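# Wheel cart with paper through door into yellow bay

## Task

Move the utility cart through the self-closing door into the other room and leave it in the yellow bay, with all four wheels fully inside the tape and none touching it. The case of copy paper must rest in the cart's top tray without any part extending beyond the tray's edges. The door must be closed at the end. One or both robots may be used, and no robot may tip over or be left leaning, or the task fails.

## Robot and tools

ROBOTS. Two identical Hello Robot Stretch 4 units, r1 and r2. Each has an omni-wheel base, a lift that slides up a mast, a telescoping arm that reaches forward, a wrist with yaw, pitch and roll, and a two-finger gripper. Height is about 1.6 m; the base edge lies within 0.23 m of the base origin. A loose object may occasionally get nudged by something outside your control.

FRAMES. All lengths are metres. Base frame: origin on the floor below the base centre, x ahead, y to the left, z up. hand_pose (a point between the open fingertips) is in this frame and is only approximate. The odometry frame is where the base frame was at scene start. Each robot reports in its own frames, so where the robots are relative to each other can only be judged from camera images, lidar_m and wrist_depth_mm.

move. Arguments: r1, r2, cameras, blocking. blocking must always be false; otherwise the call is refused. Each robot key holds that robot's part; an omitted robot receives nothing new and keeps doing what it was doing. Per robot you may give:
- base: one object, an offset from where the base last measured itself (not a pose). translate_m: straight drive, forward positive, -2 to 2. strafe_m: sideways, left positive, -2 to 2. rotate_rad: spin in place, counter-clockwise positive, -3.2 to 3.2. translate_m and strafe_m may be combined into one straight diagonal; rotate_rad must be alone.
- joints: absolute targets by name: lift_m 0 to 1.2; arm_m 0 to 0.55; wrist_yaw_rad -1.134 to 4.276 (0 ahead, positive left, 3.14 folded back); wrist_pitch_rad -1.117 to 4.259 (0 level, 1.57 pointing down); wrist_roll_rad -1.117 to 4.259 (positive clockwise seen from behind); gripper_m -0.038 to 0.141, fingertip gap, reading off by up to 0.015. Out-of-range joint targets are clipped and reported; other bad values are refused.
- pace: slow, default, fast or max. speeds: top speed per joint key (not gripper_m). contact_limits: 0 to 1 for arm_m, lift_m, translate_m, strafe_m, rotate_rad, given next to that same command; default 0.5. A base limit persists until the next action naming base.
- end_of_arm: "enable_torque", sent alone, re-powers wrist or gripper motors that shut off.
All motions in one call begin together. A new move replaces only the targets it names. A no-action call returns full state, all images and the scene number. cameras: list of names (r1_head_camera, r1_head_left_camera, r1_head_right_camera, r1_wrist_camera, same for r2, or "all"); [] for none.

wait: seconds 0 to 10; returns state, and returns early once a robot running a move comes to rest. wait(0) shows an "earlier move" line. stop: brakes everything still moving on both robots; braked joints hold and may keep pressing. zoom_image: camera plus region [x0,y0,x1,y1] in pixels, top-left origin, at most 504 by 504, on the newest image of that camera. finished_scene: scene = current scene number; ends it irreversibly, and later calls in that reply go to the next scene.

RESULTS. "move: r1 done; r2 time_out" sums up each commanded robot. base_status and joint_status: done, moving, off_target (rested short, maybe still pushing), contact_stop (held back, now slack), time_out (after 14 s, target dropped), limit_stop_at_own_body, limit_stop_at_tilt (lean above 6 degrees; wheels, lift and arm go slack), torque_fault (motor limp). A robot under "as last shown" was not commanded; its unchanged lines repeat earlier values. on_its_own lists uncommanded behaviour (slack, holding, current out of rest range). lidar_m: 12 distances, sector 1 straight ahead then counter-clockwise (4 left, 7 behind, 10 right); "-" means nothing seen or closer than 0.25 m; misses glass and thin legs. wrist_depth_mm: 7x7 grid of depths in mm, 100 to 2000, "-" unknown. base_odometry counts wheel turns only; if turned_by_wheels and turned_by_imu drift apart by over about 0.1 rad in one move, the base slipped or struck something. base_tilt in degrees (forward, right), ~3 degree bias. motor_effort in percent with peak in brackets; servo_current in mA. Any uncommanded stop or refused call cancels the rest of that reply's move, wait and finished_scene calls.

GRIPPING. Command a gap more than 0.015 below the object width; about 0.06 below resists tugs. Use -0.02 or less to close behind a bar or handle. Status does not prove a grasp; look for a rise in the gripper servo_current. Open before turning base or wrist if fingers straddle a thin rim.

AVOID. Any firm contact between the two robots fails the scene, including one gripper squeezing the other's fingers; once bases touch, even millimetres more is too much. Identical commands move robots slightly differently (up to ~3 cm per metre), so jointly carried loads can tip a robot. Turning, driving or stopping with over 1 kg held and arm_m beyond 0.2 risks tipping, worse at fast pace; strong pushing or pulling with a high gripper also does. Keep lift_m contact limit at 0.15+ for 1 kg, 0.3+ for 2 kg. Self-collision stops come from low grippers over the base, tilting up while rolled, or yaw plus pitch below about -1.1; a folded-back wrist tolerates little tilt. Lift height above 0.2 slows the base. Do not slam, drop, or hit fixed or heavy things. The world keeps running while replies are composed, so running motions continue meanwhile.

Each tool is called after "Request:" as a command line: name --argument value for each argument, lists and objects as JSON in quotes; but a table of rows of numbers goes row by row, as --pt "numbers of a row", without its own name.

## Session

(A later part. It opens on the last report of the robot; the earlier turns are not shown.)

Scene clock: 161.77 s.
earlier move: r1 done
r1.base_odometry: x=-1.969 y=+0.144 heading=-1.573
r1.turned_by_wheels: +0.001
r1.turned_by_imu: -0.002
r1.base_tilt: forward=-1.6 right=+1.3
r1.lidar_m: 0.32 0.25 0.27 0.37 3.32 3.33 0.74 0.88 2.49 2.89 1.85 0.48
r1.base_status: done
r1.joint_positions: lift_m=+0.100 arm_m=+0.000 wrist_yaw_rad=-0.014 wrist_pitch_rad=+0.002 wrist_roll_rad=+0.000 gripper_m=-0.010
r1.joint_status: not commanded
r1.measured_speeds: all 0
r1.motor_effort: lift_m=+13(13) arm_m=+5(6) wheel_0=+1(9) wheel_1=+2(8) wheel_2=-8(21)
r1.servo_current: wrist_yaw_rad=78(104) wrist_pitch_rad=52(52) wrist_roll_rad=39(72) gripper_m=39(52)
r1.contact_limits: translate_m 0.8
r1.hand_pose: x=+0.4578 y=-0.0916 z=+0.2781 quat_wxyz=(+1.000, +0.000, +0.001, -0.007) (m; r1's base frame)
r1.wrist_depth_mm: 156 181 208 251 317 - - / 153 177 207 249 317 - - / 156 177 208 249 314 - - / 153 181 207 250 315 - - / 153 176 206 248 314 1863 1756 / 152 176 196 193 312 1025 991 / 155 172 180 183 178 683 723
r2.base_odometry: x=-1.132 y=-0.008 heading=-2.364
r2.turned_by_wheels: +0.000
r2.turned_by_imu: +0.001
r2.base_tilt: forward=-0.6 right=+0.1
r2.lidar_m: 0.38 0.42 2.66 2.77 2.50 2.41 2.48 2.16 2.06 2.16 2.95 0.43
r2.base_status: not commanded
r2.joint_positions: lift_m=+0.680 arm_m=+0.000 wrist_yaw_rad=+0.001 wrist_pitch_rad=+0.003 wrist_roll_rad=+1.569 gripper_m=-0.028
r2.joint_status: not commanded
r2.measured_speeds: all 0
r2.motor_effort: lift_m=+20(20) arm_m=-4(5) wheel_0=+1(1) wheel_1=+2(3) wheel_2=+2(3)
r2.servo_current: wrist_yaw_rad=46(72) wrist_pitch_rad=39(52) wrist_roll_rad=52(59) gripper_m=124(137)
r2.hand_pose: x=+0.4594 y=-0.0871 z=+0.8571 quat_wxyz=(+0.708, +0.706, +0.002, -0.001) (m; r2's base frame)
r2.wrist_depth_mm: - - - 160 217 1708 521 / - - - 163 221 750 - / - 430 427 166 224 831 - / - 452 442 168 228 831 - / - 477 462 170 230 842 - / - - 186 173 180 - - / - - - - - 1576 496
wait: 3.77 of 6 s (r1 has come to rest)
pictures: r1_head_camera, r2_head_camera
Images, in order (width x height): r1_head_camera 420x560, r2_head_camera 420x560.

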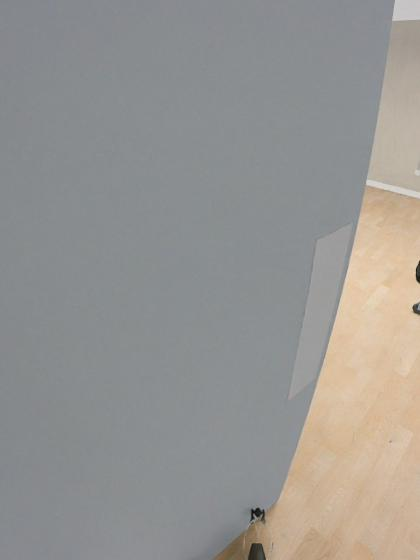

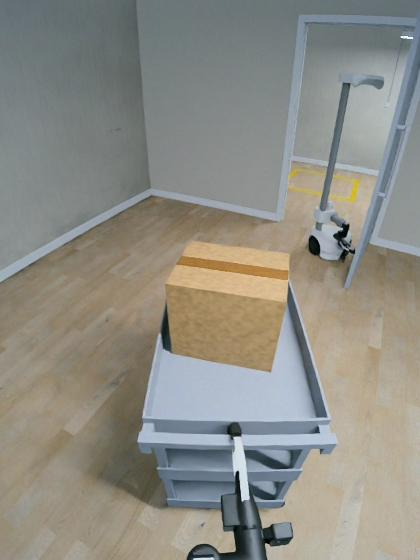

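Request:
move --r1 '{"base":{"translate_m":0.32,"strafe_m":-0.05},"pace":"slow","contact_limits":{"translate_m":0.8}}' --r2 '{"base":{"strafe_m":0.16},"pace":"slow","contact_limits":{"strafe_m":0.4}}' --blocking false

Request:
wait --seconds 3

Request:
wait --seconds 3

Request:
move --r1 '{"base":{"translate_m":0.11,"strafe_m":0.07},"pace":"slow","contact_limits":{"translate_m":0.8}}' --r2 '{"base":{"rotate_rad":-0.25},"pace":"slow","contact_limits":{"rotate_rad":0.5}}' --blocking false

Request:
wait --seconds 2

Request:
wait --seconds 2 --cameras '["r1_head_camera","r2_head_camera"]'

Scene clock: 178.30 s.
move: r1 moving; r2 moving
r1.base_odometry: x=-1.971 y=+0.132 heading=-1.573
r1.turned_by_wheels: -0.001
r1.turned_by_imu: -0.001
r1.base_tilt: forward=-1.6 right=+1.3
r1.lidar_m: 0.32 0.26 0.25 0.34 3.36 3.36 0.75 0.86 2.48 2.90 1.85 0.50
r1.base_status: translate_m moving; strafe_m moving
r1.joint_positions: lift_m=+0.100 arm_m=+0.000 wrist_yaw_rad=-0.014 wrist_pitch_rad=+0.002 wrist_roll_rad=+0.000 gripper_m=-0.010
r1.joint_status: not commanded
r1.measured_speeds: translate_m=+0.049 strafe_m=-0.008 rotate_rad=-0.002 lift_m=+0.000 arm_m=+0.000 wrist_yaw_rad=+0.000 wrist_pitch_rad=+0.000 wrist_roll_rad=+0.000
r1.motor_effort: lift_m=+13(13) arm_m=+5(5) wheel_0=+2(5) wheel_1=+5(5) wheel_2=-14(15)
r1.servo_current: wrist_yaw_rad=78(98) wrist_pitch_rad=39(46) wrist_roll_rad=59(59) gripper_m=39(46)
r1.contact_limits: translate_m 0.8
r1.hand_pose: x=+0.4578 y=-0.0916 z=+0.2781 quat_wxyz=(+1.000, +0.000, +0.001, -0.007) (m; r1's base frame)
r1.wrist_depth_mm: 153 179 204 249 306 - - / 151 175 206 248 314 - - / 156 174 206 248 312 - - / 157 175 204 248 314 - - / 150 174 204 248 312 1808 1708 / 150 173 194 198 184 1008 991 / 152 169 180 226 289 741 723
r2.base_odometry: x=-1.122 y=-0.018 heading=-2.364
r2.turned_by_wheels: +0.000
r2.turned_by_imu: +0.000
r2.base_tilt: forward=-0.7 right=+0.1
r2.lidar_m: 0.40 0.44 2.65 2.72 2.51 2.41 2.50 2.12 2.08 2.17 3.00 0.42
r2.base_status: strafe_m moving
r2.joint_positions: lift_m=+0.680 arm_m=+0.000 wrist_yaw_rad=+0.001 wrist_pitch_rad=+0.003 wrist_roll_rad=+1.569 gripper_m=-0.028
r2.joint_status: not commanded
r2.measured_speeds: translate_m=+0.000 strafe_m=+0.057 rotate_rad=+0.001 lift_m=+0.000 arm_m=+0.000 wrist_yaw_rad=-0.017 wrist_pitch_rad=+0.000 wrist_roll_rad=+0.000
r2.motor_effort: lift_m=+20(20) arm_m=-4(5) wheel_0=-11(13) wheel_1=+7(7) wheel_2=+1(2)
r2.servo_current: wrist_yaw_rad=46(52) wrist_pitch_rad=39(46) wrist_roll_rad=59(59) gripper_m=117(130)
r2.contact_limits: strafe_m 0.4
r2.hand_pose: x=+0.4594 y=-0.0872 z=+0.8571 quat_wxyz=(+0.708, +0.706, +0.001, -0.001) (m; r2's base frame)
r2.wrist_depth_mm: - - - 161 220 1661 1160 / - - - 164 223 750 - / - 430 424 166 224 809 - / - 449 442 168 229 831 - / - 469 466 171 231 831 - / - - 185 173 179 - - / - - - - 237 1708 496
pictures: none

Scene clock: 180.53 s.
earlier move: r1 moving; r2 done
r1.base_odometry: x=-2.004 y=-0.077 heading=-1.573
r1.turned_by_wheels: +0.000
r1.turned_by_imu: -0.002
r1.base_tilt: forward=-1.6 right=+1.3
r1.lidar_m: 0.27 0.25 0.25 0.26 0.46 3.55 0.97 1.22 2.62 3.04 1.77 2.28
r1.base_status: translate_m moving; strafe_m moving
r1.joint_positions: lift_m=+0.100 arm_m=+0.000 wrist_yaw_rad=-0.014 wrist_pitch_rad=+0.002 wrist_roll_rad=+0.000 gripper_m=-0.010
r1.joint_status: not commanded
r1.measured_speeds: translate_m=+0.099 strafe_m=-0.018 rotate_rad=+0.002 lift_m=+0.000 arm_m=+0.000 wrist_yaw_rad=+0.000 wrist_pitch_rad=+0.000 wrist_roll_rad=+0.000
r1.motor_effort: lift_m=+13(13) arm_m=+5(6) wheel_0=+0(5) wheel_1=+4(6) wheel_2=-12(16)
r1.servo_current: wrist_yaw_rad=72(98) wrist_pitch_rad=39(52) wrist_roll_rad=33(72) gripper_m=46(46)
r1.contact_limits: translate_m 0.8
r1.hand_pose: x=+0.4578 y=-0.0916 z=+0.2781 quat_wxyz=(+1.000, +0.000, +0.001, -0.007) (m; r1's base frame)
r1.wrist_depth_mm: 138 169 202 - - - - / 138 164 202 - - - - / 138 165 202 - - - - / 142 164 201 - - - - / 141 168 200 1756 1983 1808 1756 / 140 164 188 199 183 1008 991 / 140 155 170 188 169 732 715
r2.base_odometry: x=-1.020 y=-0.122 heading=-2.364
r2.turned_by_wheels: +0.000
r2.turned_by_imu: +0.000
r2.base_tilt: forward=-0.7 right=+0.1
r2.lidar_m: 0.43 2.64 2.52 2.65 2.45 2.31 2.44 2.30 2.21 2.27 3.16 0.41
r2.base_status: done
r2.joint_positions: lift_m=+0.680 arm_m=+0.000 wrist_yaw_rad=-0.006 wrist_pitch_rad=+0.003 wrist_roll_rad=+1.569 gripper_m=-0.029
r2.joint_status: not commanded
r2.measured_speeds: all 0
r2.motor_effort: lift_m=+20(20) arm_m=-4(5) wheel_0=-5(17) wheel_1=+5(8) wheel_2=+0(2)
r2.servo_current: wrist_yaw_rad=52(65) wrist_pitch_rad=46(46) wrist_roll_rad=39(65) gripper_m=104(130)
r2.contact_limits: strafe_m 0.4
r2.hand_pose: x=+0.4588 y=-0.0892 z=+0.8571 quat_wxyz=(+0.708, +0.706, -0.001, -0.003) (m; r2's base frame)
r2.wrist_depth_mm: - - - 134 188 - - / - 389 389 141 197 759 - / - 421 418 147 208 - - / - 469 455 154 216 - - / - - 496 162 228 - - / - - 186 171 181 1576 508 / - - - - - 1708 459
wait: 2.23 of 3 s (r2 has come to rest)
pictures: none

Scene clock: 182.30 s.
earlier move: r1 done
r1.base_odometry: x=-2.020 y=-0.175 heading=-1.572
r1.turned_by_wheels: +0.001
r1.turned_by_imu: +0.000
r1.base_tilt: forward=-1.6 right=+1.3
r1.lidar_m: 0.25 0.25 - 0.25 0.38 3.62 1.06 1.40 2.67 3.09 1.67 2.63
r1.base_status: done
r1.joint_positions: lift_m=+0.100 arm_m=+0.000 wrist_yaw_rad=-0.003 wrist_pitch_rad=+0.002 wrist_roll_rad=+0.000 gripper_m=-0.010
r1.joint_status: not commanded
r1.measured_speeds: all 0
r1.motor_effort: lift_m=+14(14) arm_m=+5(6) wheel_0=+4(7) wheel_1=+7(8) wheel_2=-6(16)
r1.servo_current: wrist_yaw_rad=65(104) wrist_pitch_rad=33(52) wrist_roll_rad=59(72) gripper_m=39(46)
r1.contact_limits: translate_m 0.8
r1.hand_pose: x=+0.4590 y=-0.0882 z=+0.2780 quat_wxyz=(+1.000, +0.000, +0.001, -0.001) (m; r1's base frame)
r1.wrist_depth_mm: - 149 - - - - - / 121 141 - - - - - / 124 141 - - - - - / 118 137 - - - - - / 115 140 1537 - 1983 1863 1756 / 120 139 171 194 1042 1025 1008 / 114 132 163 180 152 741 723
r2.base_odometry: x=-1.020 y=-0.122 heading=-2.364
r2.turned_by_wheels: +0.000
r2.turned_by_imu: +0.000
r2.base_tilt: forward=-0.7 right=+0.1
r2.lidar_m: 0.43 2.66 2.53 2.60 2.42 2.34 2.44 2.28 2.22 2.30 3.18 0.40
r2.base_status: done
r2.joint_positions: lift_m=+0.680 arm_m=+0.000 wrist_yaw_rad=-0.006 wrist_pitch_rad=+0.003 wrist_roll_rad=+1.569 gripper_m=-0.029
r2.joint_status: not commanded
r2.measured_speeds: all 0
r2.motor_effort: lift_m=+20(20) arm_m=-4(5) wheel_0=-5(17) wheel_1=+5(8) wheel_2=+0(2)
r2.servo_current: wrist_yaw_rad=59(65) wrist_pitch_rad=39(46) wrist_roll_rad=52(65) gripper_m=104(130)
r2.contact_limits: strafe_m 0.4
r2.hand_pose: x=+0.4588 y=-0.0892 z=+0.8571 quat_wxyz=(+0.708, +0.706, -0.001, -0.003) (m; r2's base frame)
r2.wrist_depth_mm: - - - 134 187 - - / - 392 392 140 196 759 - / - 424 418 147 208 - - / - 466 452 154 216 - - / - - 496 162 227 - - / - - 186 171 180 1618 508 / - - - - - 1708 462
wait: 1.77 of 3 s (r1 has come to rest)
pictures: none

Scene clock: 182.80 s.
move: r1 moving; r2 moving
r1.base_odometry: x=-2.013 y=-0.187 heading=-1.573
r1.turned_by_wheels: -0.001
r1.turned_by_imu: +0.000
r1.base_tilt: forward=-1.6 right=+1.3
r1.lidar_m: 0.25 0.25 - 0.25 0.36 3.60 1.06 1.41 2.66 3.11 1.66 2.64
r1.base_status: translate_m moving; strafe_m moving
r1.joint_positions: lift_m=+0.100 arm_m=+0.000 wrist_yaw_rad=-0.003 wrist_pitch_rad=+0.002 wrist_roll_rad=+0.000 gripper_m=-0.010
r1.joint_status: not commanded
r1.measured_speeds: translate_m=+0.047 strafe_m=+0.029 rotate_rad=-0.002 lift_m=+0.000 arm_m=+0.000 wrist_yaw_rad=+0.000 wrist_pitch_rad=+0.000 wrist_roll_rad=+0.000
r1.motor_effort: lift_m=+14(14) arm_m=+5(5) wheel_0=-7(7) wheel_1=+12(15) wheel_2=-9(10)
r1.servo_current: wrist_yaw_rad=72(72) wrist_pitch_rad=39(52) wrist_roll_rad=46(72) gripper_m=39(46)
r1.contact_limits: translate_m 0.8
r1.hand_pose: x=+0.4590 y=-0.0882 z=+0.2780 quat_wxyz=(+1.000, +0.000, +0.001, -0.001) (m; r1's base frame)
r1.wrist_depth_mm: 126 155 - - - - - / 126 147 - - - - - / 122 147 - - - - - / 126 146 - - - - - / 119 147 1808 - 1983 1808 1708 / 124 146 183 194 1060 1008 976 / 121 138 163 180 153 741 723
r2.base_odometry: x=-1.020 y=-0.122 heading=-2.488
r2.turned_by_wheels: -0.124
r2.turned_by_imu: -0.120
r2.base_tilt: forward=-0.6 right=+0.1
r2.lidar_m: 0.39 0.46 2.50 2.57 2.53 2.33 2.37 2.40 2.20 2.25 2.80 0.42
r2.base_status: rotate_rad moving
r2.joint_positions: lift_m=+0.680 arm_m=+0.000 wrist_yaw_rad=+0.010 wrist_pitch_rad=+0.003 wrist_roll_rad=+1.569 gripper_m=-0.029
r2.joint_status: not commanded
r2.measured_speeds: translate_m=+0.003 strafe_m=+0.001 rotate_rad=-0.489 lift_m=+0.000 arm_m=+0.000 wrist_yaw_rad=+0.023 wrist_pitch_rad=+0.000 wrist_roll_rad=+0.000
r2.motor_effort: lift_m=+20(20) arm_m=-4(5) wheel_0=+12(14) wheel_1=+8(9) wheel_2=+16(16)
r2.servo_current: wrist_yaw_rad=65(65) wrist_pitch_rad=46(46) wrist_roll_rad=46(59) gripper_m=98(104)
r2.contact_limits: rotate_rad 0.5
r2.hand_pose: x=+0.4602 y=-0.0846 z=+0.8571 quat_wxyz=(+0.708, +0.706, +0.005, +0.002) (m; r2's base frame)
r2.wrist_depth_mm: - - - 148 204 1537 - / - - 544 153 209 750 - / - 421 421 156 215 - - / - 452 449 161 221 820 - / - - 477 167 229 - - / - - 187 171 180 - - / - - - - 243 1708 484
pictures: none

Scene clock: 183.60 s.
earlier move: r1 moving; r2 done
r1.base_odometry: x=-1.975 y=-0.248 heading=-1.573
r1.turned_by_wheels: +0.000
r1.turned_by_imu: +0.004
r1.base_tilt: forward=-1.6 right=+1.3
r1.lidar_m: 0.27 0.25 - 0.25 0.32 3.64 1.12 1.41 2.73 3.18 1.66 4.02
r1.base_status: translate_m moving; strafe_m moving
r1.joint_positions: lift_m=+0.100 arm_m=+0.000 wrist_yaw_rad=-0.003 wrist_pitch_rad=+0.002 wrist_roll_rad=+0.000 gripper_m=-0.010
r1.joint_status: not commanded
r1.measured_speeds: translate_m=+0.086 strafe_m=+0.045 rotate_rad=-0.008 lift_m=+0.000 arm_m=+0.000 wrist_yaw_rad=+0.001 wrist_pitch_rad=+0.000 wrist_roll_rad=+0.000
r1.motor_effort: lift_m=+14(14) arm_m=+3(5) wheel_0=-17(17) wheel_1=+17(17) wheel_2=-12(12)
r1.servo_current: wrist_yaw_rad=52(72) wrist_pitch_rad=39(52) wrist_roll_rad=33(72) gripper_m=46(52)
r1.contact_limits: translate_m 0.8
r1.hand_pose: x=+0.4591 y=-0.0882 z=+0.2780 quat_wxyz=(+1.000, +0.000, +0.001, -0.001) (m; r1's base frame)
r1.wrist_depth_mm: 144 - - - - - - / 144 - - - - - - / 144 - - - - - - / 155 - - - - - - / 143 1576 - - 1983 1863 1756 / 142 931 991 195 1042 1025 991 / 146 138 180 170 153 750 723
r2.base_odometry: x=-1.020 y=-0.122 heading=-2.612
r2.turned_by_wheels: -0.124
r2.turned_by_imu: -0.120
r2.base_tilt: forward=-0.6 right=+0.0
r2.lidar_m: 0.39 0.39 2.54 2.53 2.66 2.34 2.33 2.56 2.21 2.17 2.58 0.42
r2.base_status: done
r2.joint_positions: lift_m=+0.680 arm_m=+0.000 wrist_yaw_rad=+0.010 wrist_pitch_rad=+0.003 wrist_roll_rad=+1.569 gripper_m=-0.029
r2.joint_status: not commanded
r2.measured_speeds: all 0
r2.motor_effort: lift_m=+20(20) arm_m=-5(5) wheel_0=+9(14) wheel_1=+6(9) wheel_2=+8(17)
r2.servo_current: wrist_yaw_rad=46(72) wrist_pitch_rad=39(46) wrist_roll_rad=59(59) gripper_m=91(104)
r2.contact_limits: rotate_rad 0.5
r2.hand_pose: x=+0.4602 y=-0.0846 z=+0.8571 quat_wxyz=(+0.708, +0.706, +0.005, +0.002) (m; r2's base frame)
r2.wrist_depth_mm: - - - 178 239 1708 1182 / - - - 237 237 1708 496 / - - - 176 237 820 - / - 442 439 234 235 842 - / - 455 452 174 233 820 - / - - 189 172 180 - - / - - 480 - 230 - -
wait: 0.80 of 2 s (r2 has come to rest)
pictures: none

Scene clock: 185.60 s.
earlier move: r1 contact_stop
r1.base_odometry: x=-1.986 y=-0.258 heading=-1.492
r1.turned_by_wheels: +0.081
r1.turned_by_imu: +0.119
r1.base_tilt: forward=-1.6 right=+1.3
r1.lidar_m: 0.25 0.25 0.25 0.25 0.37 3.71 1.11 1.88 2.76 3.44 1.64 3.44
r1.base_status: translate_m contact_stop; strafe_m contact_stop
r1.joint_positions: lift_m=+0.100 arm_m=+0.000 wrist_yaw_rad=-0.002 wrist_pitch_rad=+0.002 wrist_roll_rad=+0.000 gripper_m=-0.010
r1.joint_status: not commanded
r1.measured_speeds: all 0
r1.on_its_own: the wheels are slack since a contact_stop
r1.motor_effort: lift_m=+15(15) arm_m=-4(5) wheel_0=-1(18) wheel_1=+1(34) wheel_2=+1(28)
r1.servo_current: wrist_yaw_rad=65(72) wrist_pitch_rad=39(52) wrist_roll_rad=59(72) gripper_m=46(52)
r1.contact_limits: translate_m 0.8
r1.hand_pose: x=+0.4591 y=-0.0880 z=+0.2779 quat_wxyz=(+1.000, +0.000, +0.001, -0.001) (m; r1's base frame)
r1.wrist_depth_mm: 105 126 - - - - - / 107 126 - - - - - / 110 123 - - - - - / 112 126 - - - - - / 109 126 - - 1921 1808 1808 / 109 129 185 201 1025 1025 991 / 106 125 157 187 154 750 715
r2.base_odometry: x=-1.020 y=-0.122 heading=-2.612
r2.turned_by_wheels: +0.000
r2.turned_by_imu: +0.000
r2.base_tilt: forward=-0.7 right=+0.1
r2.lidar_m: 0.37 0.40 2.56 2.50 2.71 2.33 2.33 2.55 2.22 2.19 2.62 0.44
r2.base_status: done
r2.joint_positions: lift_m=+0.680 arm_m=+0.000 wrist_yaw_rad=+0.010 wrist_pitch_rad=+0.003 wrist_roll_rad=+1.569 gripper_m=-0.029
r2.joint_status: not commanded
r2.measured_speeds: all 0
r2.motor_effort: lift_m=+20(20) arm_m=-5(5) wheel_0=+9(14) wheel_1=+5(9) wheel_2=+8(17)
r2.servo_current: wrist_yaw_rad=52(78) wrist_pitch_rad=33(46) wrist_roll_rad=59(59) gripper_m=98(104)
r2.contact_limits: rotate_rad 0.5
r2.hand_pose: x=+0.4602 y=-0.0846 z=+0.8571 quat_wxyz=(+0.708, +0.706, +0.005, +0.002) (m; r2's base frame)
r2.wrist_depth_mm: - - - 178 239 1661 1182 / - - - 236 236 1661 496 / - - - 176 236 831 - / - 442 439 234 235 831 - / - 459 455 174 234 831 - / - - 188 172 180 - - / - - 480 - 230 - -
wait: 2.00 s; no rest
pictures: r1_head_camera, r2_head_camera
Images, in order (width x height): r1_head_camera 420x560, r2_head_camera 420x560.

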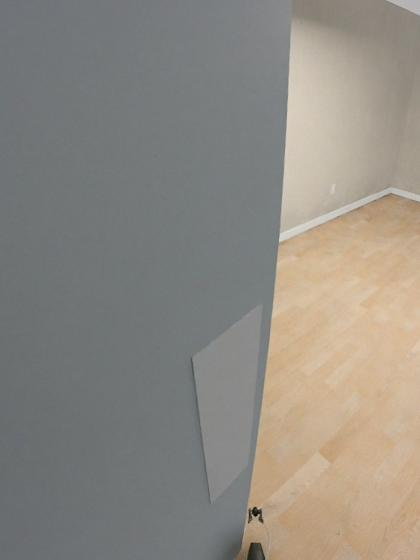

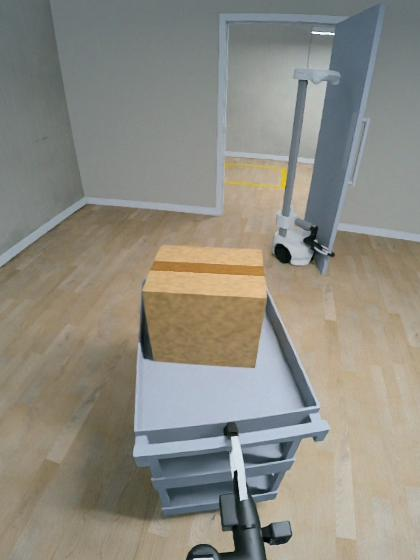

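Request:
move --r1 '{"base":{"translate_m":0.01},"pace":"slow"}' --r2 '{"base":{"strafe_m":0.25,"translate_m":0.05},"pace":"slow","contact_limits":{"strafe_m":0.4}}' --blocking false

Request:
wait --seconds 1

Request:
wait --seconds 4

Request:
move --r2 '{"base":{"rotate_rad":-0.25},"pace":"slow","contact_limits":{"rotate_rad":0.5}}' --blocking false

Request:
wait --seconds 2 --cameras '["r1_head_camera","r1_head_right_camera","r2_head_camera"]'

Scene clock: 204.10 s.
earlier move: r1 contact_stop
move: r1 moving; r2 moving
r1.base_odometry: x=-1.985 y=-0.267 heading=-1.492
r1.turned_by_wheels: +0.000
r1.turned_by_imu: +0.000
r1.base_tilt: forward=-1.6 right=+1.3
r1.lidar_m: 0.25 0.25 0.28 0.25 0.41 3.71 1.14 1.90 2.78 3.42 1.63 3.39
r1.base_status: earlier translate_m contact_stop (by the wheels' count: +0.081 of +0.110); earlier strafe_m contact_stop (by the wheels' count: +0.035 of +0.070); translate_m moving
r1.joint_positions: lift_m=+0.100 arm_m=+0.000 wrist_yaw_rad=-0.002 wrist_pitch_rad=+0.002 wrist_roll_rad=+0.000 gripper_m=-0.010
r1.joint_status: not commanded
r1.measured_speeds: translate_m=+0.013 strafe_m=+0.000 rotate_rad=+0.000 lift_m=+0.000 arm_m=+0.000 wrist_yaw_rad=+0.000 wrist_pitch_rad=+0.000 wrist_roll_rad=+0.000
r1.motor_effort: lift_m=+15(15) arm_m=-4(4) wheel_0=+5(6) wheel_1=+8(11) wheel_2=-6(9)
r1.servo_current: wrist_yaw_rad=46(65) wrist_pitch_rad=52(52) wrist_roll_rad=59(72) gripper_m=39(46)
r1.hand_pose: x=+0.4591 y=-0.0880 z=+0.2779 quat_wxyz=(+1.000, +0.000, +0.001, -0.001) (m; r1's base frame)
r1.wrist_depth_mm: - 125 - - - - - / 108 125 - - - - - / 110 125 - - - - - / 110 128 - - - - - / 108 124 - - 1921 1863 1808 / 110 130 189 195 1042 1025 976 / 107 126 180 181 152 741 723
r2.base_odometry: x=-1.016 y=-0.134 heading=-2.612
r2.turned_by_wheels: +0.000
r2.turned_by_imu: +0.000
r2.base_tilt: forward=-0.7 right=+0.1
r2.lidar_m: 0.37 0.39 2.53 2.49 2.68 2.32 2.34 2.54 2.20 2.21 2.63 0.42
r2.base_status: translate_m moving; strafe_m moving
r2.joint_positions: lift_m=+0.680 arm_m=+0.000 wrist_yaw_rad=+0.004 wrist_pitch_rad=+0.003 wrist_roll_rad=+1.569 gripper_m=-0.029
r2.joint_status: not commanded
r2.measured_speeds: translate_m=+0.010 strafe_m=+0.050 rotate_rad=+0.000 lift_m=+0.000 arm_m=+0.000 wrist_yaw_rad=-0.033 wrist_pitch_rad=+0.000 wrist_roll_rad=+0.000
r2.motor_effort: lift_m=+20(20) arm_m=-4(5) wheel_0=-6(8) wheel_1=+9(9) wheel_2=-7(7)
r2.servo_current: wrist_yaw_rad=39(72) wrist_pitch_rad=33(46) wrist_roll_rad=52(52) gripper_m=104(104)
r2.contact_limits: strafe_m 0.4
r2.hand_pose: x=+0.4597 y=-0.0864 z=+0.8571 quat_wxyz=(+0.708, +0.706, +0.002, +0.000) (m; r2's base frame)
r2.wrist_depth_mm: - - - 180 242 1661 1160 / - - - 179 239 1863 508 / - - - 177 237 831 - / - 445 439 235 236 831 - / - 455 449 174 233 842 - / - - 186 172 180 - - / - - 477 - 230 - -
pictures: none

Scene clock: 204.53 s.
earlier move: r1 done; r2 moving
r1.base_odometry: x=-1.985 y=-0.268 heading=-1.492
r1.turned_by_wheels: +0.000
r1.turned_by_imu: +0.000
r1.base_tilt: forward=-1.6 right=+1.3
r1.lidar_m: 0.25 0.25 0.26 0.25 0.38 3.69 1.13 1.88 2.77 3.44 1.62 3.43
r1.base_status: done
r1.joint_positions: lift_m=+0.100 arm_m=+0.000 wrist_yaw_rad=-0.002 wrist_pitch_rad=+0.002 wrist_roll_rad=+0.000 gripper_m=-0.010
r1.joint_status: not commanded
r1.measured_speeds: all 0
r1.motor_effort: lift_m=+15(15) arm_m=-4(4) wheel_0=+3(6) wheel_1=+8(11) wheel_2=-5(9)
r1.servo_current: wrist_yaw_rad=52(65) wrist_pitch_rad=52(52) wrist_roll_rad=52(72) gripper_m=46(46)
r1.hand_pose: x=+0.4591 y=-0.0880 z=+0.2779 quat_wxyz=(+1.000, +0.000, +0.001, -0.001) (m; r1's base frame)
r1.wrist_depth_mm: 106 125 - - - - - / 109 125 - - - - - / 111 125 - - - - - / 111 128 - - - - - / 108 125 - - 1921 1808 1808 / 110 128 190 195 1042 1025 976 / 107 124 180 180 152 741 723
r2.base_odometry: x=-1.005 y=-0.165 heading=-2.614
r2.turned_by_wheels: -0.001
r2.turned_by_imu: -0.002
r2.base_tilt: forward=-0.7 right=+0.1
r2.lidar_m: 0.38 0.39 2.49 2.47 2.68 2.32 2.32 2.61 2.24 2.26 2.67 0.45
r2.base_status: translate_m moving; strafe_m moving
r2.joint_positions: lift_m=+0.680 arm_m=+0.000 wrist_yaw_rad=-0.010 wrist_pitch_rad=+0.003 wrist_roll_rad=+1.569 gripper_m=-0.029
r2.joint_status: not commanded
r2.measured_speeds: translate_m=+0.018 strafe_m=+0.096 rotate_rad=-0.001 lift_m=+0.000 arm_m=+0.000 wrist_yaw_rad=-0.005 wrist_pitch_rad=+0.000 wrist_roll_rad=+0.000
r2.motor_effort: lift_m=+20(20) arm_m=-5(5) wheel_0=-13(15) wheel_1=+9(9) wheel_2=-13(13)
r2.servo_current: wrist_yaw_rad=65(72) wrist_pitch_rad=39(52) wrist_roll_rad=46(59) gripper_m=104(104)
r2.contact_limits: strafe_m 0.4
r2.hand_pose: x=+0.4584 y=-0.0904 z=+0.8571 quat_wxyz=(+0.708, +0.706, -0.002, -0.005) (m; r2's base frame)
r2.wrist_depth_mm: - - - 185 247 1708 1182 / - - - 181 242 1661 - / - - - 179 240 820 - / - 445 445 177 236 831 - / - 459 452 175 233 820 - / - - 186 172 181 - - / - - 469 - 229 - -
wait: 0.43 of 1 s (r1 has come to rest)
pictures: none

Scene clock: 207.37 s.
earlier move: r2 done
r1.base_odometry: x=-1.985 y=-0.268 heading=-1.492
r1.turned_by_wheels: +0.000
r1.turned_by_imu: +0.000
r1.base_tilt: forward=-1.6 right=+1.3
r1.lidar_m: 0.25 0.25 0.27 0.25 0.38 3.70 1.15 1.89 2.76 3.43 1.69 3.40
r1.base_status: done
r1.joint_positions: lift_m=+0.100 arm_m=+0.000 wrist_yaw_rad=-0.002 wrist_pitch_rad=+0.002 wrist_roll_rad=+0.000 gripper_m=-0.010
r1.joint_status: not commanded
r1.measured_speeds: all 0
r1.motor_effort: lift_m=+15(15) arm_m=-4(4) wheel_0=+3(6) wheel_1=+8(11) wheel_2=-5(9)
r1.servo_current: wrist_yaw_rad=52(72) wrist_pitch_rad=39(52) wrist_roll_rad=46(72) gripper_m=46(52)
r1.hand_pose: x=+0.4591 y=-0.0880 z=+0.2779 quat_wxyz=(+1.000, +0.000, +0.001, -0.001) (m; r1's base frame)
r1.wrist_depth_mm: 106 125 - - - - - / 109 125 - - - - - / 111 125 - - - - - / 111 128 - - - - - / 108 125 - - 1983 1808 1756 / 110 128 190 194 1042 1025 1008 / 107 124 181 180 153 741 732
r2.base_odometry: x=-0.937 y=-0.363 heading=-2.613
r2.turned_by_wheels: +0.001
r2.turned_by_imu: +0.001
r2.base_tilt: forward=-0.7 right=+0.1
r2.lidar_m: 0.41 2.61 2.26 2.27 2.69 2.31 2.34 2.72 2.47 2.44 2.91 0.41
r2.base_status: done
r2.joint_positions: lift_m=+0.680 arm_m=+0.000 wrist_yaw_rad=-0.011 wrist_pitch_rad=+0.003 wrist_roll_rad=+1.569 gripper_m=-0.029
r2.joint_status: not commanded
r2.measured_speeds: all 0
r2.motor_effort: lift_m=+20(20) arm_m=-4(5) wheel_0=-3(17) wheel_1=+4(9) wheel_2=-11(16)
r2.servo_current: wrist_yaw_rad=65(78) wrist_pitch_rad=46(52) wrist_roll_rad=46(59) gripper_m=98(104)
r2.contact_limits: strafe_m 0.4
r2.hand_pose: x=+0.4583 y=-0.0906 z=+0.8571 quat_wxyz=(+0.708, +0.706, -0.003, -0.005) (m; r2's base frame)
r2.wrist_depth_mm: - - - 142 197 - - / - 402 402 147 204 768 - / - 424 421 151 211 - - / - 462 452 158 219 831 - / - - 480 164 227 - - / - - 186 170 180 1661 517 / - - - - 244 1708 466
wait: 2.83 of 4 s (r2 has come to rest)
pictures: none

Scene clock: 207.87 s.
move: r2 moving
r1: as last shown
r1.lidar_m: 0.25 0.25 0.25 0.25 0.38 3.70 1.13 1.88 2.75 3.45 1.63 3.42
r1.motor_effort: lift_m=+15(15) arm_m=-3(4) wheel_0=+3(3) wheel_1=+8(8) wheel_2=-5(5)
r1.servo_current: wrist_yaw_rad=52(65) wrist_pitch_rad=39(46) wrist_roll_rad=39(65) gripper_m=39(46)
r1.wrist_depth_mm: 106 125 - - - - - / 108 125 - - - - - / 111 125 - - - - - / 111 128 - - - - - / 108 124 - - 1983 1863 1808 / 110 127 190 194 1042 1025 976 / 107 123 181 181 153 750 723
r2.base_odometry: x=-0.937 y=-0.363 heading=-2.736
r2.turned_by_wheels: -0.123
r2.turned_by_imu: -0.119
r2.base_tilt: forward=-0.6 right=+0.0
r2.lidar_m: 0.40 0.43 2.27 2.26 2.54 2.33 2.31 2.56 2.49 2.46 2.73 0.44
r2.base_status: rotate_rad moving
r2.joint_positions: lift_m=+0.680 arm_m=+0.000 wrist_yaw_rad=+0.008 wrist_pitch_rad=+0.003 wrist_roll_rad=+1.569 gripper_m=-0.029
r2.joint_status: not commanded
r2.measured_speeds: translate_m=+0.003 strafe_m=+0.000 rotate_rad=-0.485 lift_m=+0.000 arm_m=+0.000 wrist_yaw_rad=+0.022 wrist_pitch_rad=+0.000 wrist_roll_rad=+0.000
r2.motor_effort: lift_m=+20(20) arm_m=-4(4) wheel_0=+13(14) wheel_1=+10(11) wheel_2=+13(13)
r2.servo_current: wrist_yaw_rad=59(78) wrist_pitch_rad=39(52) wrist_roll_rad=52(59) gripper_m=98(98)
r2.contact_limits: rotate_rad 0.5
r2.hand_pose: x=+0.4600 y=-0.0850 z=+0.8571 quat_wxyz=(+0.708, +0.706, +0.004, +0.002) (m; r2's base frame)
r2.wrist_depth_mm: - - - 154 209 1661 - / - - - 212 215 - - / - 421 418 160 219 - - / - 459 442 163 224 831 - / - - 466 168 229 - - / - - 188 171 181 - - / - - - - - 1756 496
pictures: none

Scene clock: 208.67 s.
earlier move: r2 done
r1.base_odometry: x=-1.985 y=-0.268 heading=-1.492
r1.turned_by_wheels: +0.000
r1.turned_by_imu: +0.000
r1.base_tilt: forward=-1.6 right=+1.3
r1.lidar_m: 0.25 0.25 0.25 0.25 0.40 3.70 1.14 1.88 2.77 3.42 1.63 3.41
r1.base_status: not commanded
r1.joint_positions: lift_m=+0.100 arm_m=+0.000 wrist_yaw_rad=-0.002 wrist_pitch_rad=+0.002 wrist_roll_rad=+0.000 gripper_m=-0.010
r1.joint_status: not commanded
r1.measured_speeds: all 0
r1.motor_effort: lift_m=+15(15) arm_m=-3(4) wheel_0=+2(4) wheel_1=+8(8) wheel_2=-5(5)
r1.servo_current: wrist_yaw_rad=59(65) wrist_pitch_rad=39(52) wrist_roll_rad=26(65) gripper_m=39(52)
r1.hand_pose: x=+0.4591 y=-0.0880 z=+0.2779 quat_wxyz=(+1.000, +0.000, +0.001, -0.001) (m; r1's base frame)
r1.wrist_depth_mm: 106 125 - - - - - / 108 125 - - - - - / 111 125 - - - - - / 111 128 - - - - - / 108 125 - - 1921 1808 1756 / 110 127 189 194 1042 1025 991 / 107 123 181 180 153 741 715
r2.base_odometry: x=-0.937 y=-0.363 heading=-2.861
r2.turned_by_wheels: -0.125
r2.turned_by_imu: -0.121
r2.base_tilt: forward=-0.7 right=+0.1
r2.lidar_m: 0.37 0.39 2.38 2.27 2.38 2.39 2.30 2.43 2.56 2.46 2.61 0.45
r2.base_status: done
r2.joint_positions: lift_m=+0.680 arm_m=+0.000 wrist_yaw_rad=+0.006 wrist_pitch_rad=+0.003 wrist_roll_rad=+1.569 gripper_m=-0.029
r2.joint_status: not commanded
r2.measured_speeds: all 0
r2.motor_effort: lift_m=+20(20) arm_m=-4(4) wheel_0=+7(14) wheel_1=+5(11) wheel_2=+11(14)
r2.servo_current: wrist_yaw_rad=52(78) wrist_pitch_rad=46(52) wrist_roll_rad=52(72) gripper_m=85(98)
r2.contact_limits: rotate_rad 0.5
r2.hand_pose: x=+0.4598 y=-0.0857 z=+0.8571 quat_wxyz=(+0.708, +0.706, +0.003, +0.001) (m; r2's base frame)
r2.wrist_depth_mm: - - - 182 244 1661 1182 / - - - 180 240 1708 492 / - - - 178 237 820 - / - 449 442 177 236 831 - / - 455 452 175 233 820 - / - - 187 173 180 - - / - - 477 - 229 - -
wait: 0.80 of 2 s (r2 has come to rest)
pictures: r1_head_camera, r1_head_right_camera, r2_head_camera
Images, in order (width x height): r1_head_camera 420x560, r1_head_right_camera 420x672, r2_head_camera 420x560.

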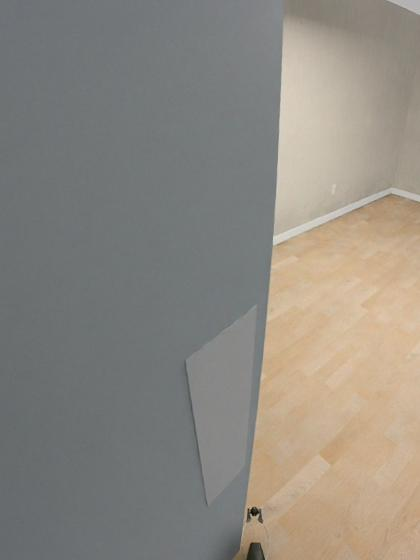

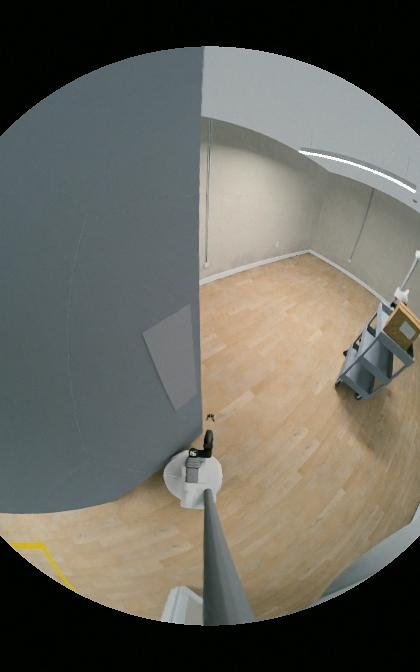

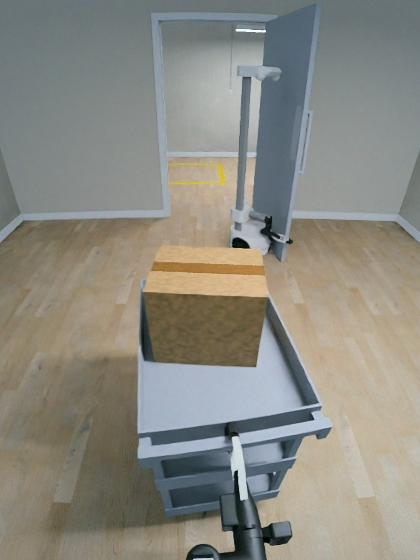

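Request:
move --r2 '{"base":{"translate_m":0.9},"pace":"default","contact_limits":{"translate_m":0.4}}' --blocking false

Request:
wait --seconds 8 --cameras '["r1_head_right_camera","r2_head_camera"]'

Scene clock: 220.17 s.
move: r2 moving
r1: as last shown
r1.base_tilt: forward=-1.6 right=+1.2
r1.lidar_m: 0.25 0.25 0.25 0.25 0.40 3.70 1.14 1.90 2.75 3.45 1.63 3.38
r1.motor_effort: lift_m=+15(15) arm_m=-3(4) wheel_0=+3(3) wheel_1=+7(8) wheel_2=-5(5)
r1.servo_current: wrist_yaw_rad=52(59) wrist_pitch_rad=46(52) wrist_roll_rad=59(59) gripper_m=46(46)
r1.wrist_depth_mm: 106 125 - - - - - / 108 125 - - - - - / 111 125 - - - - - / 111 128 - - - - - / 108 124 - - 1921 1808 1808 / 110 127 190 194 1042 1025 991 / 107 124 180 180 153 741 715
r2.base_odometry: x=-0.967 y=-0.371 heading=-2.861
r2.turned_by_wheels: -0.001
r2.turned_by_imu: +0.000
r2.base_tilt: forward=-0.8 right=+0.1
r2.lidar_m: 0.36 0.38 2.36 2.24 2.39 2.43 2.35 2.47 2.51 2.45 2.56 0.45
r2.base_status: translate_m moving
r2.joint_positions: lift_m=+0.680 arm_m=+0.000 wrist_yaw_rad=-0.006 wrist_pitch_rad=+0.003 wrist_roll_rad=+1.569 gripper_m=-0.029
r2.joint_status: not commanded
r2.measured_speeds: translate_m=+0.122 strafe_m=-0.001 rotate_rad=-0.005 lift_m=+0.000 arm_m=+0.000 wrist_yaw_rad=-0.051 wrist_pitch_rad=+0.000 wrist_roll_rad=+0.000
r2.motor_effort: lift_m=+20(20) arm_m=+0(4) wheel_0=+9(14) wheel_1=+10(10) wheel_2=-20(20)
r2.servo_current: wrist_yaw_rad=52(59) wrist_pitch_rad=46(46) wrist_roll_rad=39(52) gripper_m=91(98)
r2.contact_limits: translate_m 0.4
r2.hand_pose: x=+0.4587 y=-0.0892 z=+0.8571 quat_wxyz=(+0.708, +0.706, -0.001, -0.003) (m; r2's base frame)
r2.wrist_depth_mm: - - - 193 257 1661 1160 / - - - 189 252 1756 521 / - - - 184 245 788 - / - 445 445 180 238 842 - / - 452 449 175 234 831 - / - 452 185 171 179 - - / - - 459 - 224 - -
pictures: none

Scene clock: 224.17 s.
earlier move: r2 done
r1.base_odometry: x=-1.985 y=-0.268 heading=-1.492
r1.turned_by_wheels: +0.000
r1.turned_by_imu: +0.000
r1.base_tilt: forward=-1.6 right=+1.3
r1.lidar_m: 0.25 0.25 0.25 0.25 0.39 3.73 1.13 1.89 2.76 0.91 1.05 3.41
r1.base_status: not commanded
r1.joint_positions: lift_m=+0.100 arm_m=+0.000 wrist_yaw_rad=-0.002 wrist_pitch_rad=+0.002 wrist_roll_rad=+0.000 gripper_m=-0.010
r1.joint_status: not commanded
r1.measured_speeds: all 0
r1.motor_effort: lift_m=+15(15) arm_m=-4(4) wheel_0=+3(4) wheel_1=+7(8) wheel_2=-5(5)
r1.servo_current: wrist_yaw_rad=59(72) wrist_pitch_rad=39(52) wrist_roll_rad=33(72) gripper_m=46(52)
r1.hand_pose: x=+0.4591 y=-0.0880 z=+0.2779 quat_wxyz=(+1.000, +0.000, +0.001, -0.001) (m; r1's base frame)
r1.wrist_depth_mm: 106 125 - - - - - / 108 125 - - - - - / 111 125 - - - - - / 111 128 - - - - - / 108 125 - - 1921 1863 1756 / 110 128 190 195 1042 1025 976 / 107 124 181 180 153 741 715
r2.base_odometry: x=-1.802 y=-0.612 heading=-2.860
r2.turned_by_wheels: +0.001
r2.turned_by_imu: +0.002
r2.base_tilt: forward=-0.7 right=+0.1
r2.lidar_m: 0.31 0.32 2.33 2.26 2.39 3.32 3.26 3.36 2.57 2.47 2.61 0.48
r2.base_status: done
r2.joint_positions: lift_m=+0.680 arm_m=+0.000 wrist_yaw_rad=+0.002 wrist_pitch_rad=+0.003 wrist_roll_rad=+1.569 gripper_m=-0.029
r2.joint_status: not commanded
r2.measured_speeds: all 0
r2.motor_effort: lift_m=+20(20) arm_m=+4(4) wheel_0=+4(16) wheel_1=+3(10) wheel_2=-1(24)
r2.servo_current: wrist_yaw_rad=52(72) wrist_pitch_rad=46(52) wrist_roll_rad=46(65) gripper_m=91(98)
r2.contact_limits: translate_m 0.4
r2.hand_pose: x=+0.4594 y=-0.0868 z=+0.8571 quat_wxyz=(+0.708, +0.706, +0.002, +0.000) (m; r2's base frame)
r2.wrist_depth_mm: - - - 283 - 1397 1182 / - - - 250 338 347 351 / - - - 224 297 1576 496 / - - - 257 271 1863 - / - - 455 184 244 778 - / - 442 186 167 180 - - / - 418 413 - 212 - -
wait: 4.00 of 8 s (r2 has come to rest)
pictures: r1_head_right_camera, r2_head_camera
Images, in order (width x height): r1_head_right_camera 420x672, r2_head_camera 420x560.

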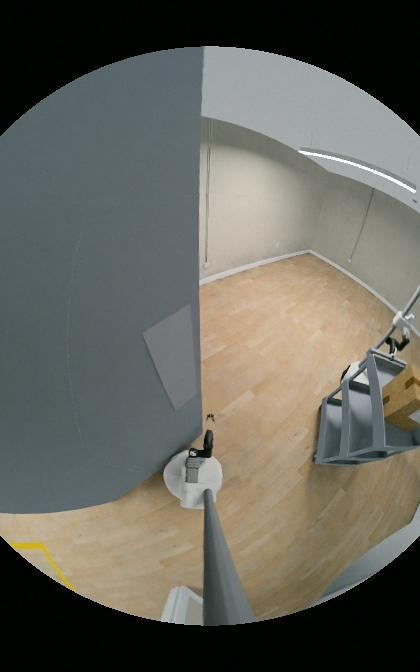

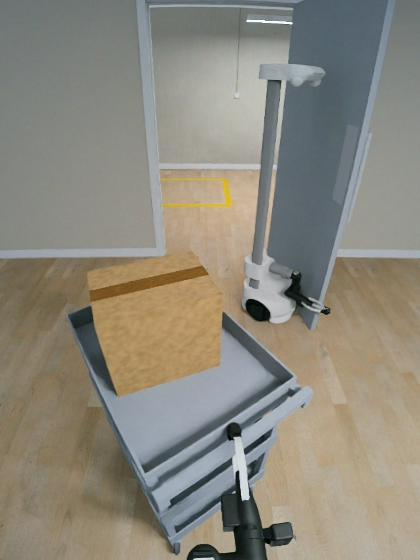

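Request:
move --r2 '{"base":{"strafe_m":0.1},"joints":{"wrist_yaw_rad":0.35},"speeds":{"wrist_yaw_rad":0.3},"pace":"slow","contact_limits":{"strafe_m":0.4}}' --blocking false

Request:
wait --seconds 2

Request:
wait --seconds 1 --cameras '["r2_head_camera"]'

Scene clock: 245.07 s.
move: r2 moving
r1: as last shown
r1.lidar_m: 0.25 0.25 0.25 0.25 0.38 3.71 1.14 1.89 2.75 0.92 1.06 3.37
r1.motor_effort: lift_m=+15(15) arm_m=-4(4) wheel_0=+3(4) wheel_1=+8(8) wheel_2=-5(5)
r1.servo_current: wrist_yaw_rad=52(59) wrist_pitch_rad=39(46) wrist_roll_rad=46(65) gripper_m=39(46)
r1.wrist_depth_mm: 106 125 - - - - - / 108 125 - - - - - / 111 125 - - - - - / 111 128 - - - - - / 108 124 - - - 1863 1808 / 110 127 190 194 1060 1025 991 / 107 124 180 180 153 741 715
r2.base_odometry: x=-1.798 y=-0.626 heading=-2.861
r2.turned_by_wheels: -0.001
r2.turned_by_imu: -0.001
r2.base_tilt: forward=-0.7 right=+0.1
r2.lidar_m: 0.31 0.32 2.34 2.25 2.37 3.31 3.24 3.34 2.59 2.50 2.63 0.45
r2.base_status: strafe_m moving
r2.joint_positions: lift_m=+0.680 arm_m=+0.000 wrist_yaw_rad=+0.082 wrist_pitch_rad=+0.003 wrist_roll_rad=+1.569 gripper_m=-0.029
r2.joint_status: wrist_yaw_rad moving
r2.measured_speeds: translate_m=-0.001 strafe_m=+0.056 rotate_rad=-0.004 lift_m=+0.000 arm_m=+0.000 wrist_yaw_rad=+0.223 wrist_pitch_rad=+0.000 wrist_roll_rad=+0.000
r2.motor_effort: lift_m=+20(20) arm_m=+4(4) wheel_0=-13(18) wheel_1=+7(8) wheel_2=-1(2)
r2.servo_current: wrist_yaw_rad=481(481) wrist_pitch_rad=46(46) wrist_roll_rad=46(59) gripper_m=85(85)
r2.contact_limits: strafe_m 0.4
r2.hand_pose: x=+0.4654 y=-0.0636 z=+0.8571 quat_wxyz=(+0.707, +0.706, +0.030, +0.028) (m; r2's base frame)
r2.wrist_depth_mm: - - - 264 334 1366 1118 / - - - 236 322 1366 349 / - - - 272 286 1576 496 / - - - 198 264 1921 - / - - 452 181 240 831 - / - 436 186 165 180 - - / - - 418 - 212 - -
pictures: none

Scene clock: 246.70 s.
earlier move: r2 done
r1.base_odometry: x=-1.985 y=-0.268 heading=-1.492
r1.turned_by_wheels: +0.000
r1.turned_by_imu: +0.000
r1.base_tilt: forward=-1.6 right=+1.3
r1.lidar_m: 0.25 0.25 0.25 0.25 0.39 3.69 1.12 1.89 2.77 0.89 1.15 3.39
r1.base_status: not commanded
r1.joint_positions: lift_m=+0.100 arm_m=+0.000 wrist_yaw_rad=-0.002 wrist_pitch_rad=+0.002 wrist_roll_rad=+0.000 gripper_m=-0.010
r1.joint_status: not commanded
r1.measured_speeds: all 0
r1.motor_effort: lift_m=+15(15) arm_m=-4(4) wheel_0=+3(4) wheel_1=+7(8) wheel_2=-5(5)
r1.servo_current: wrist_yaw_rad=59(78) wrist_pitch_rad=33(52) wrist_roll_rad=39(65) gripper_m=46(46)
r1.hand_pose: x=+0.4591 y=-0.0880 z=+0.2779 quat_wxyz=(+1.000, +0.000, +0.001, -0.001) (m; r1's base frame)
r1.wrist_depth_mm: 106 125 - - - - - / 108 125 - - - - - / 111 125 - - - - - / 111 128 - - - - - / 108 124 - - 1983 1863 1756 / 110 127 190 195 1060 1025 1008 / 107 124 180 181 152 741 715
r2.base_odometry: x=-1.774 y=-0.708 heading=-2.861
r2.turned_by_wheels: +0.001
r2.turned_by_imu: +0.001
r2.base_tilt: forward=-0.7 right=+0.0
r2.lidar_m: 0.39 0.39 2.23 2.17 2.28 3.21 3.24 3.36 2.65 2.59 2.74 0.45
r2.base_status: done
r2.joint_positions: lift_m=+0.680 arm_m=+0.000 wrist_yaw_rad=+0.342 wrist_pitch_rad=+0.003 wrist_roll_rad=+1.569 gripper_m=-0.029
r2.joint_status: all done
r2.measured_speeds: all 0
r2.motor_effort: lift_m=+20(20) arm_m=+4(4) wheel_0=-6(18) wheel_1=+3(8) wheel_2=-1(4)
r2.servo_current: wrist_yaw_rad=65(566) wrist_pitch_rad=46(52) wrist_roll_rad=46(59) gripper_m=85(91)
r2.contact_limits: strafe_m 0.4
r2.hand_pose: x=+0.4719 y=+0.0142 z=+0.8571 quat_wxyz=(+0.698, +0.696, +0.121, +0.119) (m; r2's base frame)
r2.wrist_depth_mm: - - - 163 221 1708 - / - - - 165 224 798 - / - 430 424 167 226 820 - / - 449 445 169 229 831 - / - 473 462 170 230 831 - / - - 185 171 181 - - / - - - - 236 1756 492
wait: 1.63 of 2 s (r2 has come to rest)
pictures: none

Scene clock: 247.70 s.
r1.base_odometry: x=-1.985 y=-0.268 heading=-1.492
r1.turned_by_wheels: +0.000
r1.turned_by_imu: +0.000
r1.base_tilt: forward=-1.6 right=+1.3
r1.lidar_m: 0.25 0.25 0.26 0.25 0.39 3.71 1.14 1.88 2.76 0.91 1.15 3.40
r1.base_status: not commanded
r1.joint_positions: lift_m=+0.100 arm_m=+0.000 wrist_yaw_rad=-0.002 wrist_pitch_rad=+0.002 wrist_roll_rad=+0.000 gripper_m=-0.010
r1.joint_status: not commanded
r1.measured_speeds: all 0
r1.motor_effort: lift_m=+15(15) arm_m=-4(4) wheel_0=+2(4) wheel_1=+8(8) wheel_2=-5(5)
r1.servo_current: wrist_yaw_rad=46(78) wrist_pitch_rad=46(52) wrist_roll_rad=46(65) gripper_m=46(46)
r1.hand_pose: x=+0.4591 y=-0.0880 z=+0.2779 quat_wxyz=(+1.000, +0.000, +0.001, -0.001) (m; r1's base frame)
r1.wrist_depth_mm: 106 125 - - - - - / 108 125 - - - - - / 111 125 - - - - - / 111 128 - - - - - / 108 125 - - 1921 1921 1756 / 110 128 190 195 1042 1042 991 / 107 123 180 180 152 741 723
r2.base_odometry: x=-1.774 y=-0.708 heading=-2.861
r2.turned_by_wheels: +0.000
r2.turned_by_imu: +0.000
r2.base_tilt: forward=-0.7 right=+0.0
r2.lidar_m: 0.38 0.38 2.23 2.15 2.26 3.21 3.23 3.36 2.68 2.57 2.76 0.47
r2.base_status: done
r2.joint_positions: lift_m=+0.680 arm_m=+0.000 wrist_yaw_rad=+0.342 wrist_pitch_rad=+0.003 wrist_roll_rad=+1.569 gripper_m=-0.029
r2.joint_status: all done
r2.measured_speeds: all 0
r2.motor_effort: lift_m=+20(20) arm_m=+4(4) wheel_0=-6(18) wheel_1=+3(8) wheel_2=-1(4)
r2.servo_current: wrist_yaw_rad=65(566) wrist_pitch_rad=46(52) wrist_roll_rad=52(59) gripper_m=85(91)
r2.contact_limits: strafe_m 0.4
r2.hand_pose: x=+0.4719 y=+0.0142 z=+0.8571 quat_wxyz=(+0.698, +0.696, +0.121, +0.119) (m; r2's base frame)
r2.wrist_depth_mm: - - - 163 221 1661 - / - - - 165 224 788 - / - 427 424 167 226 820 - / - 452 442 168 229 831 - / - 473 466 170 230 831 - / - - 185 172 180 - - / - - - - 236 1756 488
wait: 1.00 s; at rest by 0.27 s
pictures: r2_head_camera
Images, in order (width x height): r2_head_camera 420x560.

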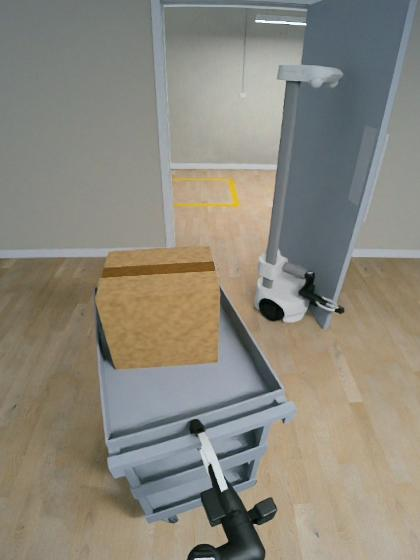

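Request:
move --r2 '{"base":{"translate_m":0.5},"joints":{"wrist_yaw_rad":0.5},"speeds":{"wrist_yaw_rad":0.3},"contact_limits":{"translate_m":0.35}}' --blocking false

Request:
wait --seconds 6 --cameras '["r2_head_camera","r1_head_right_camera"]'

Scene clock: 254.00 s.
move: r2 moving
r1: as last shown
r1.lidar_m: 0.25 0.25 0.27 0.25 0.39 3.72 1.14 1.87 2.77 0.91 1.21 3.40
r1.motor_effort: lift_m=+15(15) arm_m=-4(4) wheel_0=+3(4) wheel_1=+7(8) wheel_2=-5(5)
r1.servo_current: wrist_yaw_rad=46(65) wrist_pitch_rad=39(46) wrist_roll_rad=52(59) gripper_m=46(46)
r1.wrist_depth_mm: 106 125 - - - - - / 109 125 - - - - - / 111 125 - - - - - / 111 128 - - - - - / 108 124 - - 1983 1808 1756 / 110 128 190 195 1042 1025 991 / 107 123 180 181 153 750 715
r2.base_odometry: x=-1.804 y=-0.717 heading=-2.860
r2.turned_by_wheels: +0.000
r2.turned_by_imu: +0.001
r2.base_tilt: forward=-0.7 right=+0.1
r2.lidar_m: 0.40 0.39 2.24 2.16 2.29 3.20 3.24 3.41 2.67 2.60 2.72 0.47
r2.base_status: translate_m moving
r2.joint_positions: lift_m=+0.680 arm_m=+0.000 wrist_yaw_rad=+0.471 wrist_pitch_rad=+0.003 wrist_roll_rad=+1.569 gripper_m=-0.029
r2.joint_status: wrist_yaw_rad moving
r2.measured_speeds: translate_m=+0.123 strafe_m=+0.000 rotate_rad=+0.008 lift_m=+0.000 arm_m=+0.000 wrist_yaw_rad=+0.446 wrist_pitch_rad=+0.000 wrist_roll_rad=+0.000
r2.motor_effort: lift_m=+20(20) arm_m=+4(4) wheel_0=+9(9) wheel_1=+9(9) wheel_2=-17(21)
r2.servo_current: wrist_yaw_rad=98(267) wrist_pitch_rad=39(46) wrist_roll_rad=46(52) gripper_m=85(91)
r2.contact_limits: translate_m 0.35
r2.hand_pose: x=+0.4675 y=+0.0529 z=+0.8571 quat_wxyz=(+0.689, +0.687, +0.166, +0.164) (m; r2's base frame)
r2.wrist_depth_mm: - - - 142 198 - - / - 480 404 147 204 768 - / - 421 418 151 211 - - / - 459 449 158 220 831 - / - - 480 164 228 - - / - - 187 169 180 1756 - / - - - - - 1708 477
pictures: none

Scene clock: 256.67 s.
earlier move: r2 done
r1.base_odometry: x=-1.985 y=-0.268 heading=-1.492
r1.turned_by_wheels: +0.000
r1.turned_by_imu: +0.000
r1.base_tilt: forward=-1.6 right=+1.2
r1.lidar_m: 0.25 0.25 0.28 0.25 0.41 3.70 1.12 1.86 0.73 0.76 1.27 3.39
r1.base_status: not commanded
r1.joint_positions: lift_m=+0.100 arm_m=+0.000 wrist_yaw_rad=-0.002 wrist_pitch_rad=+0.002 wrist_roll_rad=+0.000 gripper_m=-0.010
r1.joint_status: not commanded
r1.measured_speeds: all 0
r1.motor_effort: lift_m=+15(15) arm_m=-4(4) wheel_0=+3(4) wheel_1=+7(8) wheel_2=-5(5)
r1.servo_current: wrist_yaw_rad=52(65) wrist_pitch_rad=39(52) wrist_roll_rad=52(65) gripper_m=39(52)
r1.hand_pose: x=+0.4591 y=-0.0880 z=+0.2779 quat_wxyz=(+1.000, +0.000, +0.001, -0.001) (m; r1's base frame)
r1.wrist_depth_mm: 106 125 - - - - - / 108 125 - - - - - / 111 125 - - - - - / 111 128 - - - - - / 108 124 - - 1983 1863 1808 / 110 127 190 194 1060 1025 1008 / 107 124 180 180 153 741 715
r2.base_odometry: x=-2.254 y=-0.847 heading=-2.860
r2.turned_by_wheels: +0.000
r2.turned_by_imu: +0.008
r2.base_tilt: forward=-0.7 right=+0.1
r2.lidar_m: 0.44 0.39 2.20 2.13 2.26 3.20 3.76 3.61 2.69 2.59 2.76 0.49
r2.base_status: done
r2.joint_positions: lift_m=+0.680 arm_m=+0.000 wrist_yaw_rad=+0.508 wrist_pitch_rad=+0.003 wrist_roll_rad=+1.569 gripper_m=-0.029
r2.joint_status: all done
r2.measured_speeds: all 0
r2.motor_effort: lift_m=+20(20) arm_m=+4(4) wheel_0=+5(17) wheel_1=+5(14) wheel_2=-2(21)
r2.servo_current: wrist_yaw_rad=59(267) wrist_pitch_rad=39(46) wrist_roll_rad=46(59) gripper_m=85(91)
r2.contact_limits: translate_m 0.35
r2.hand_pose: x=+0.4654 y=+0.0639 z=+0.8571 quat_wxyz=(+0.685, +0.683, +0.179, +0.177) (m; r2's base frame)
r2.wrist_depth_mm: 1708 - - 149 204 1576 - / - - 492 153 210 768 - / - 418 418 156 216 - - / - 455 445 161 222 831 - / - - 473 167 229 - - / - - 186 171 180 - - / - - - - - 1708 500
wait: 2.67 of 6 s (r2 has come to rest)
pictures: r1_head_right_camera, r2_head_camera
Images, in order (width x height): r1_head_right_camera 420x672, r2_head_camera 420x560.

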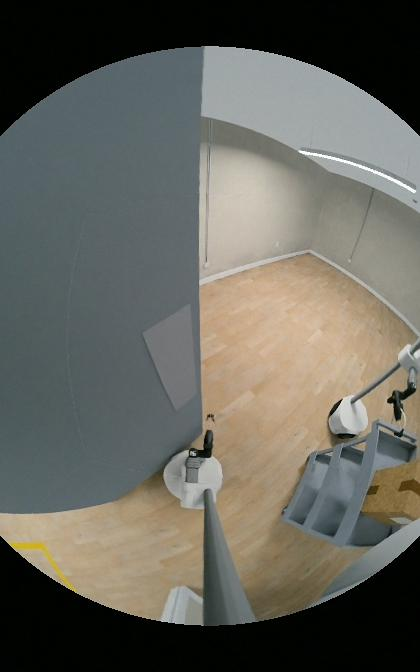

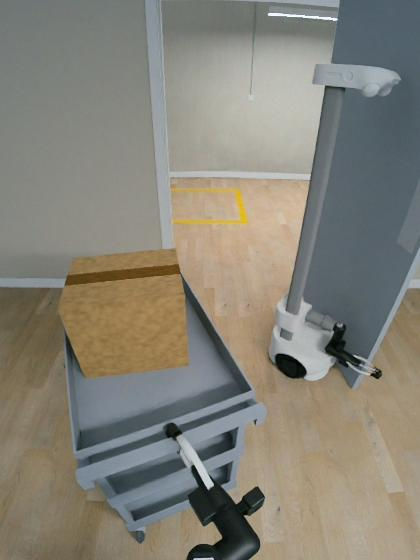

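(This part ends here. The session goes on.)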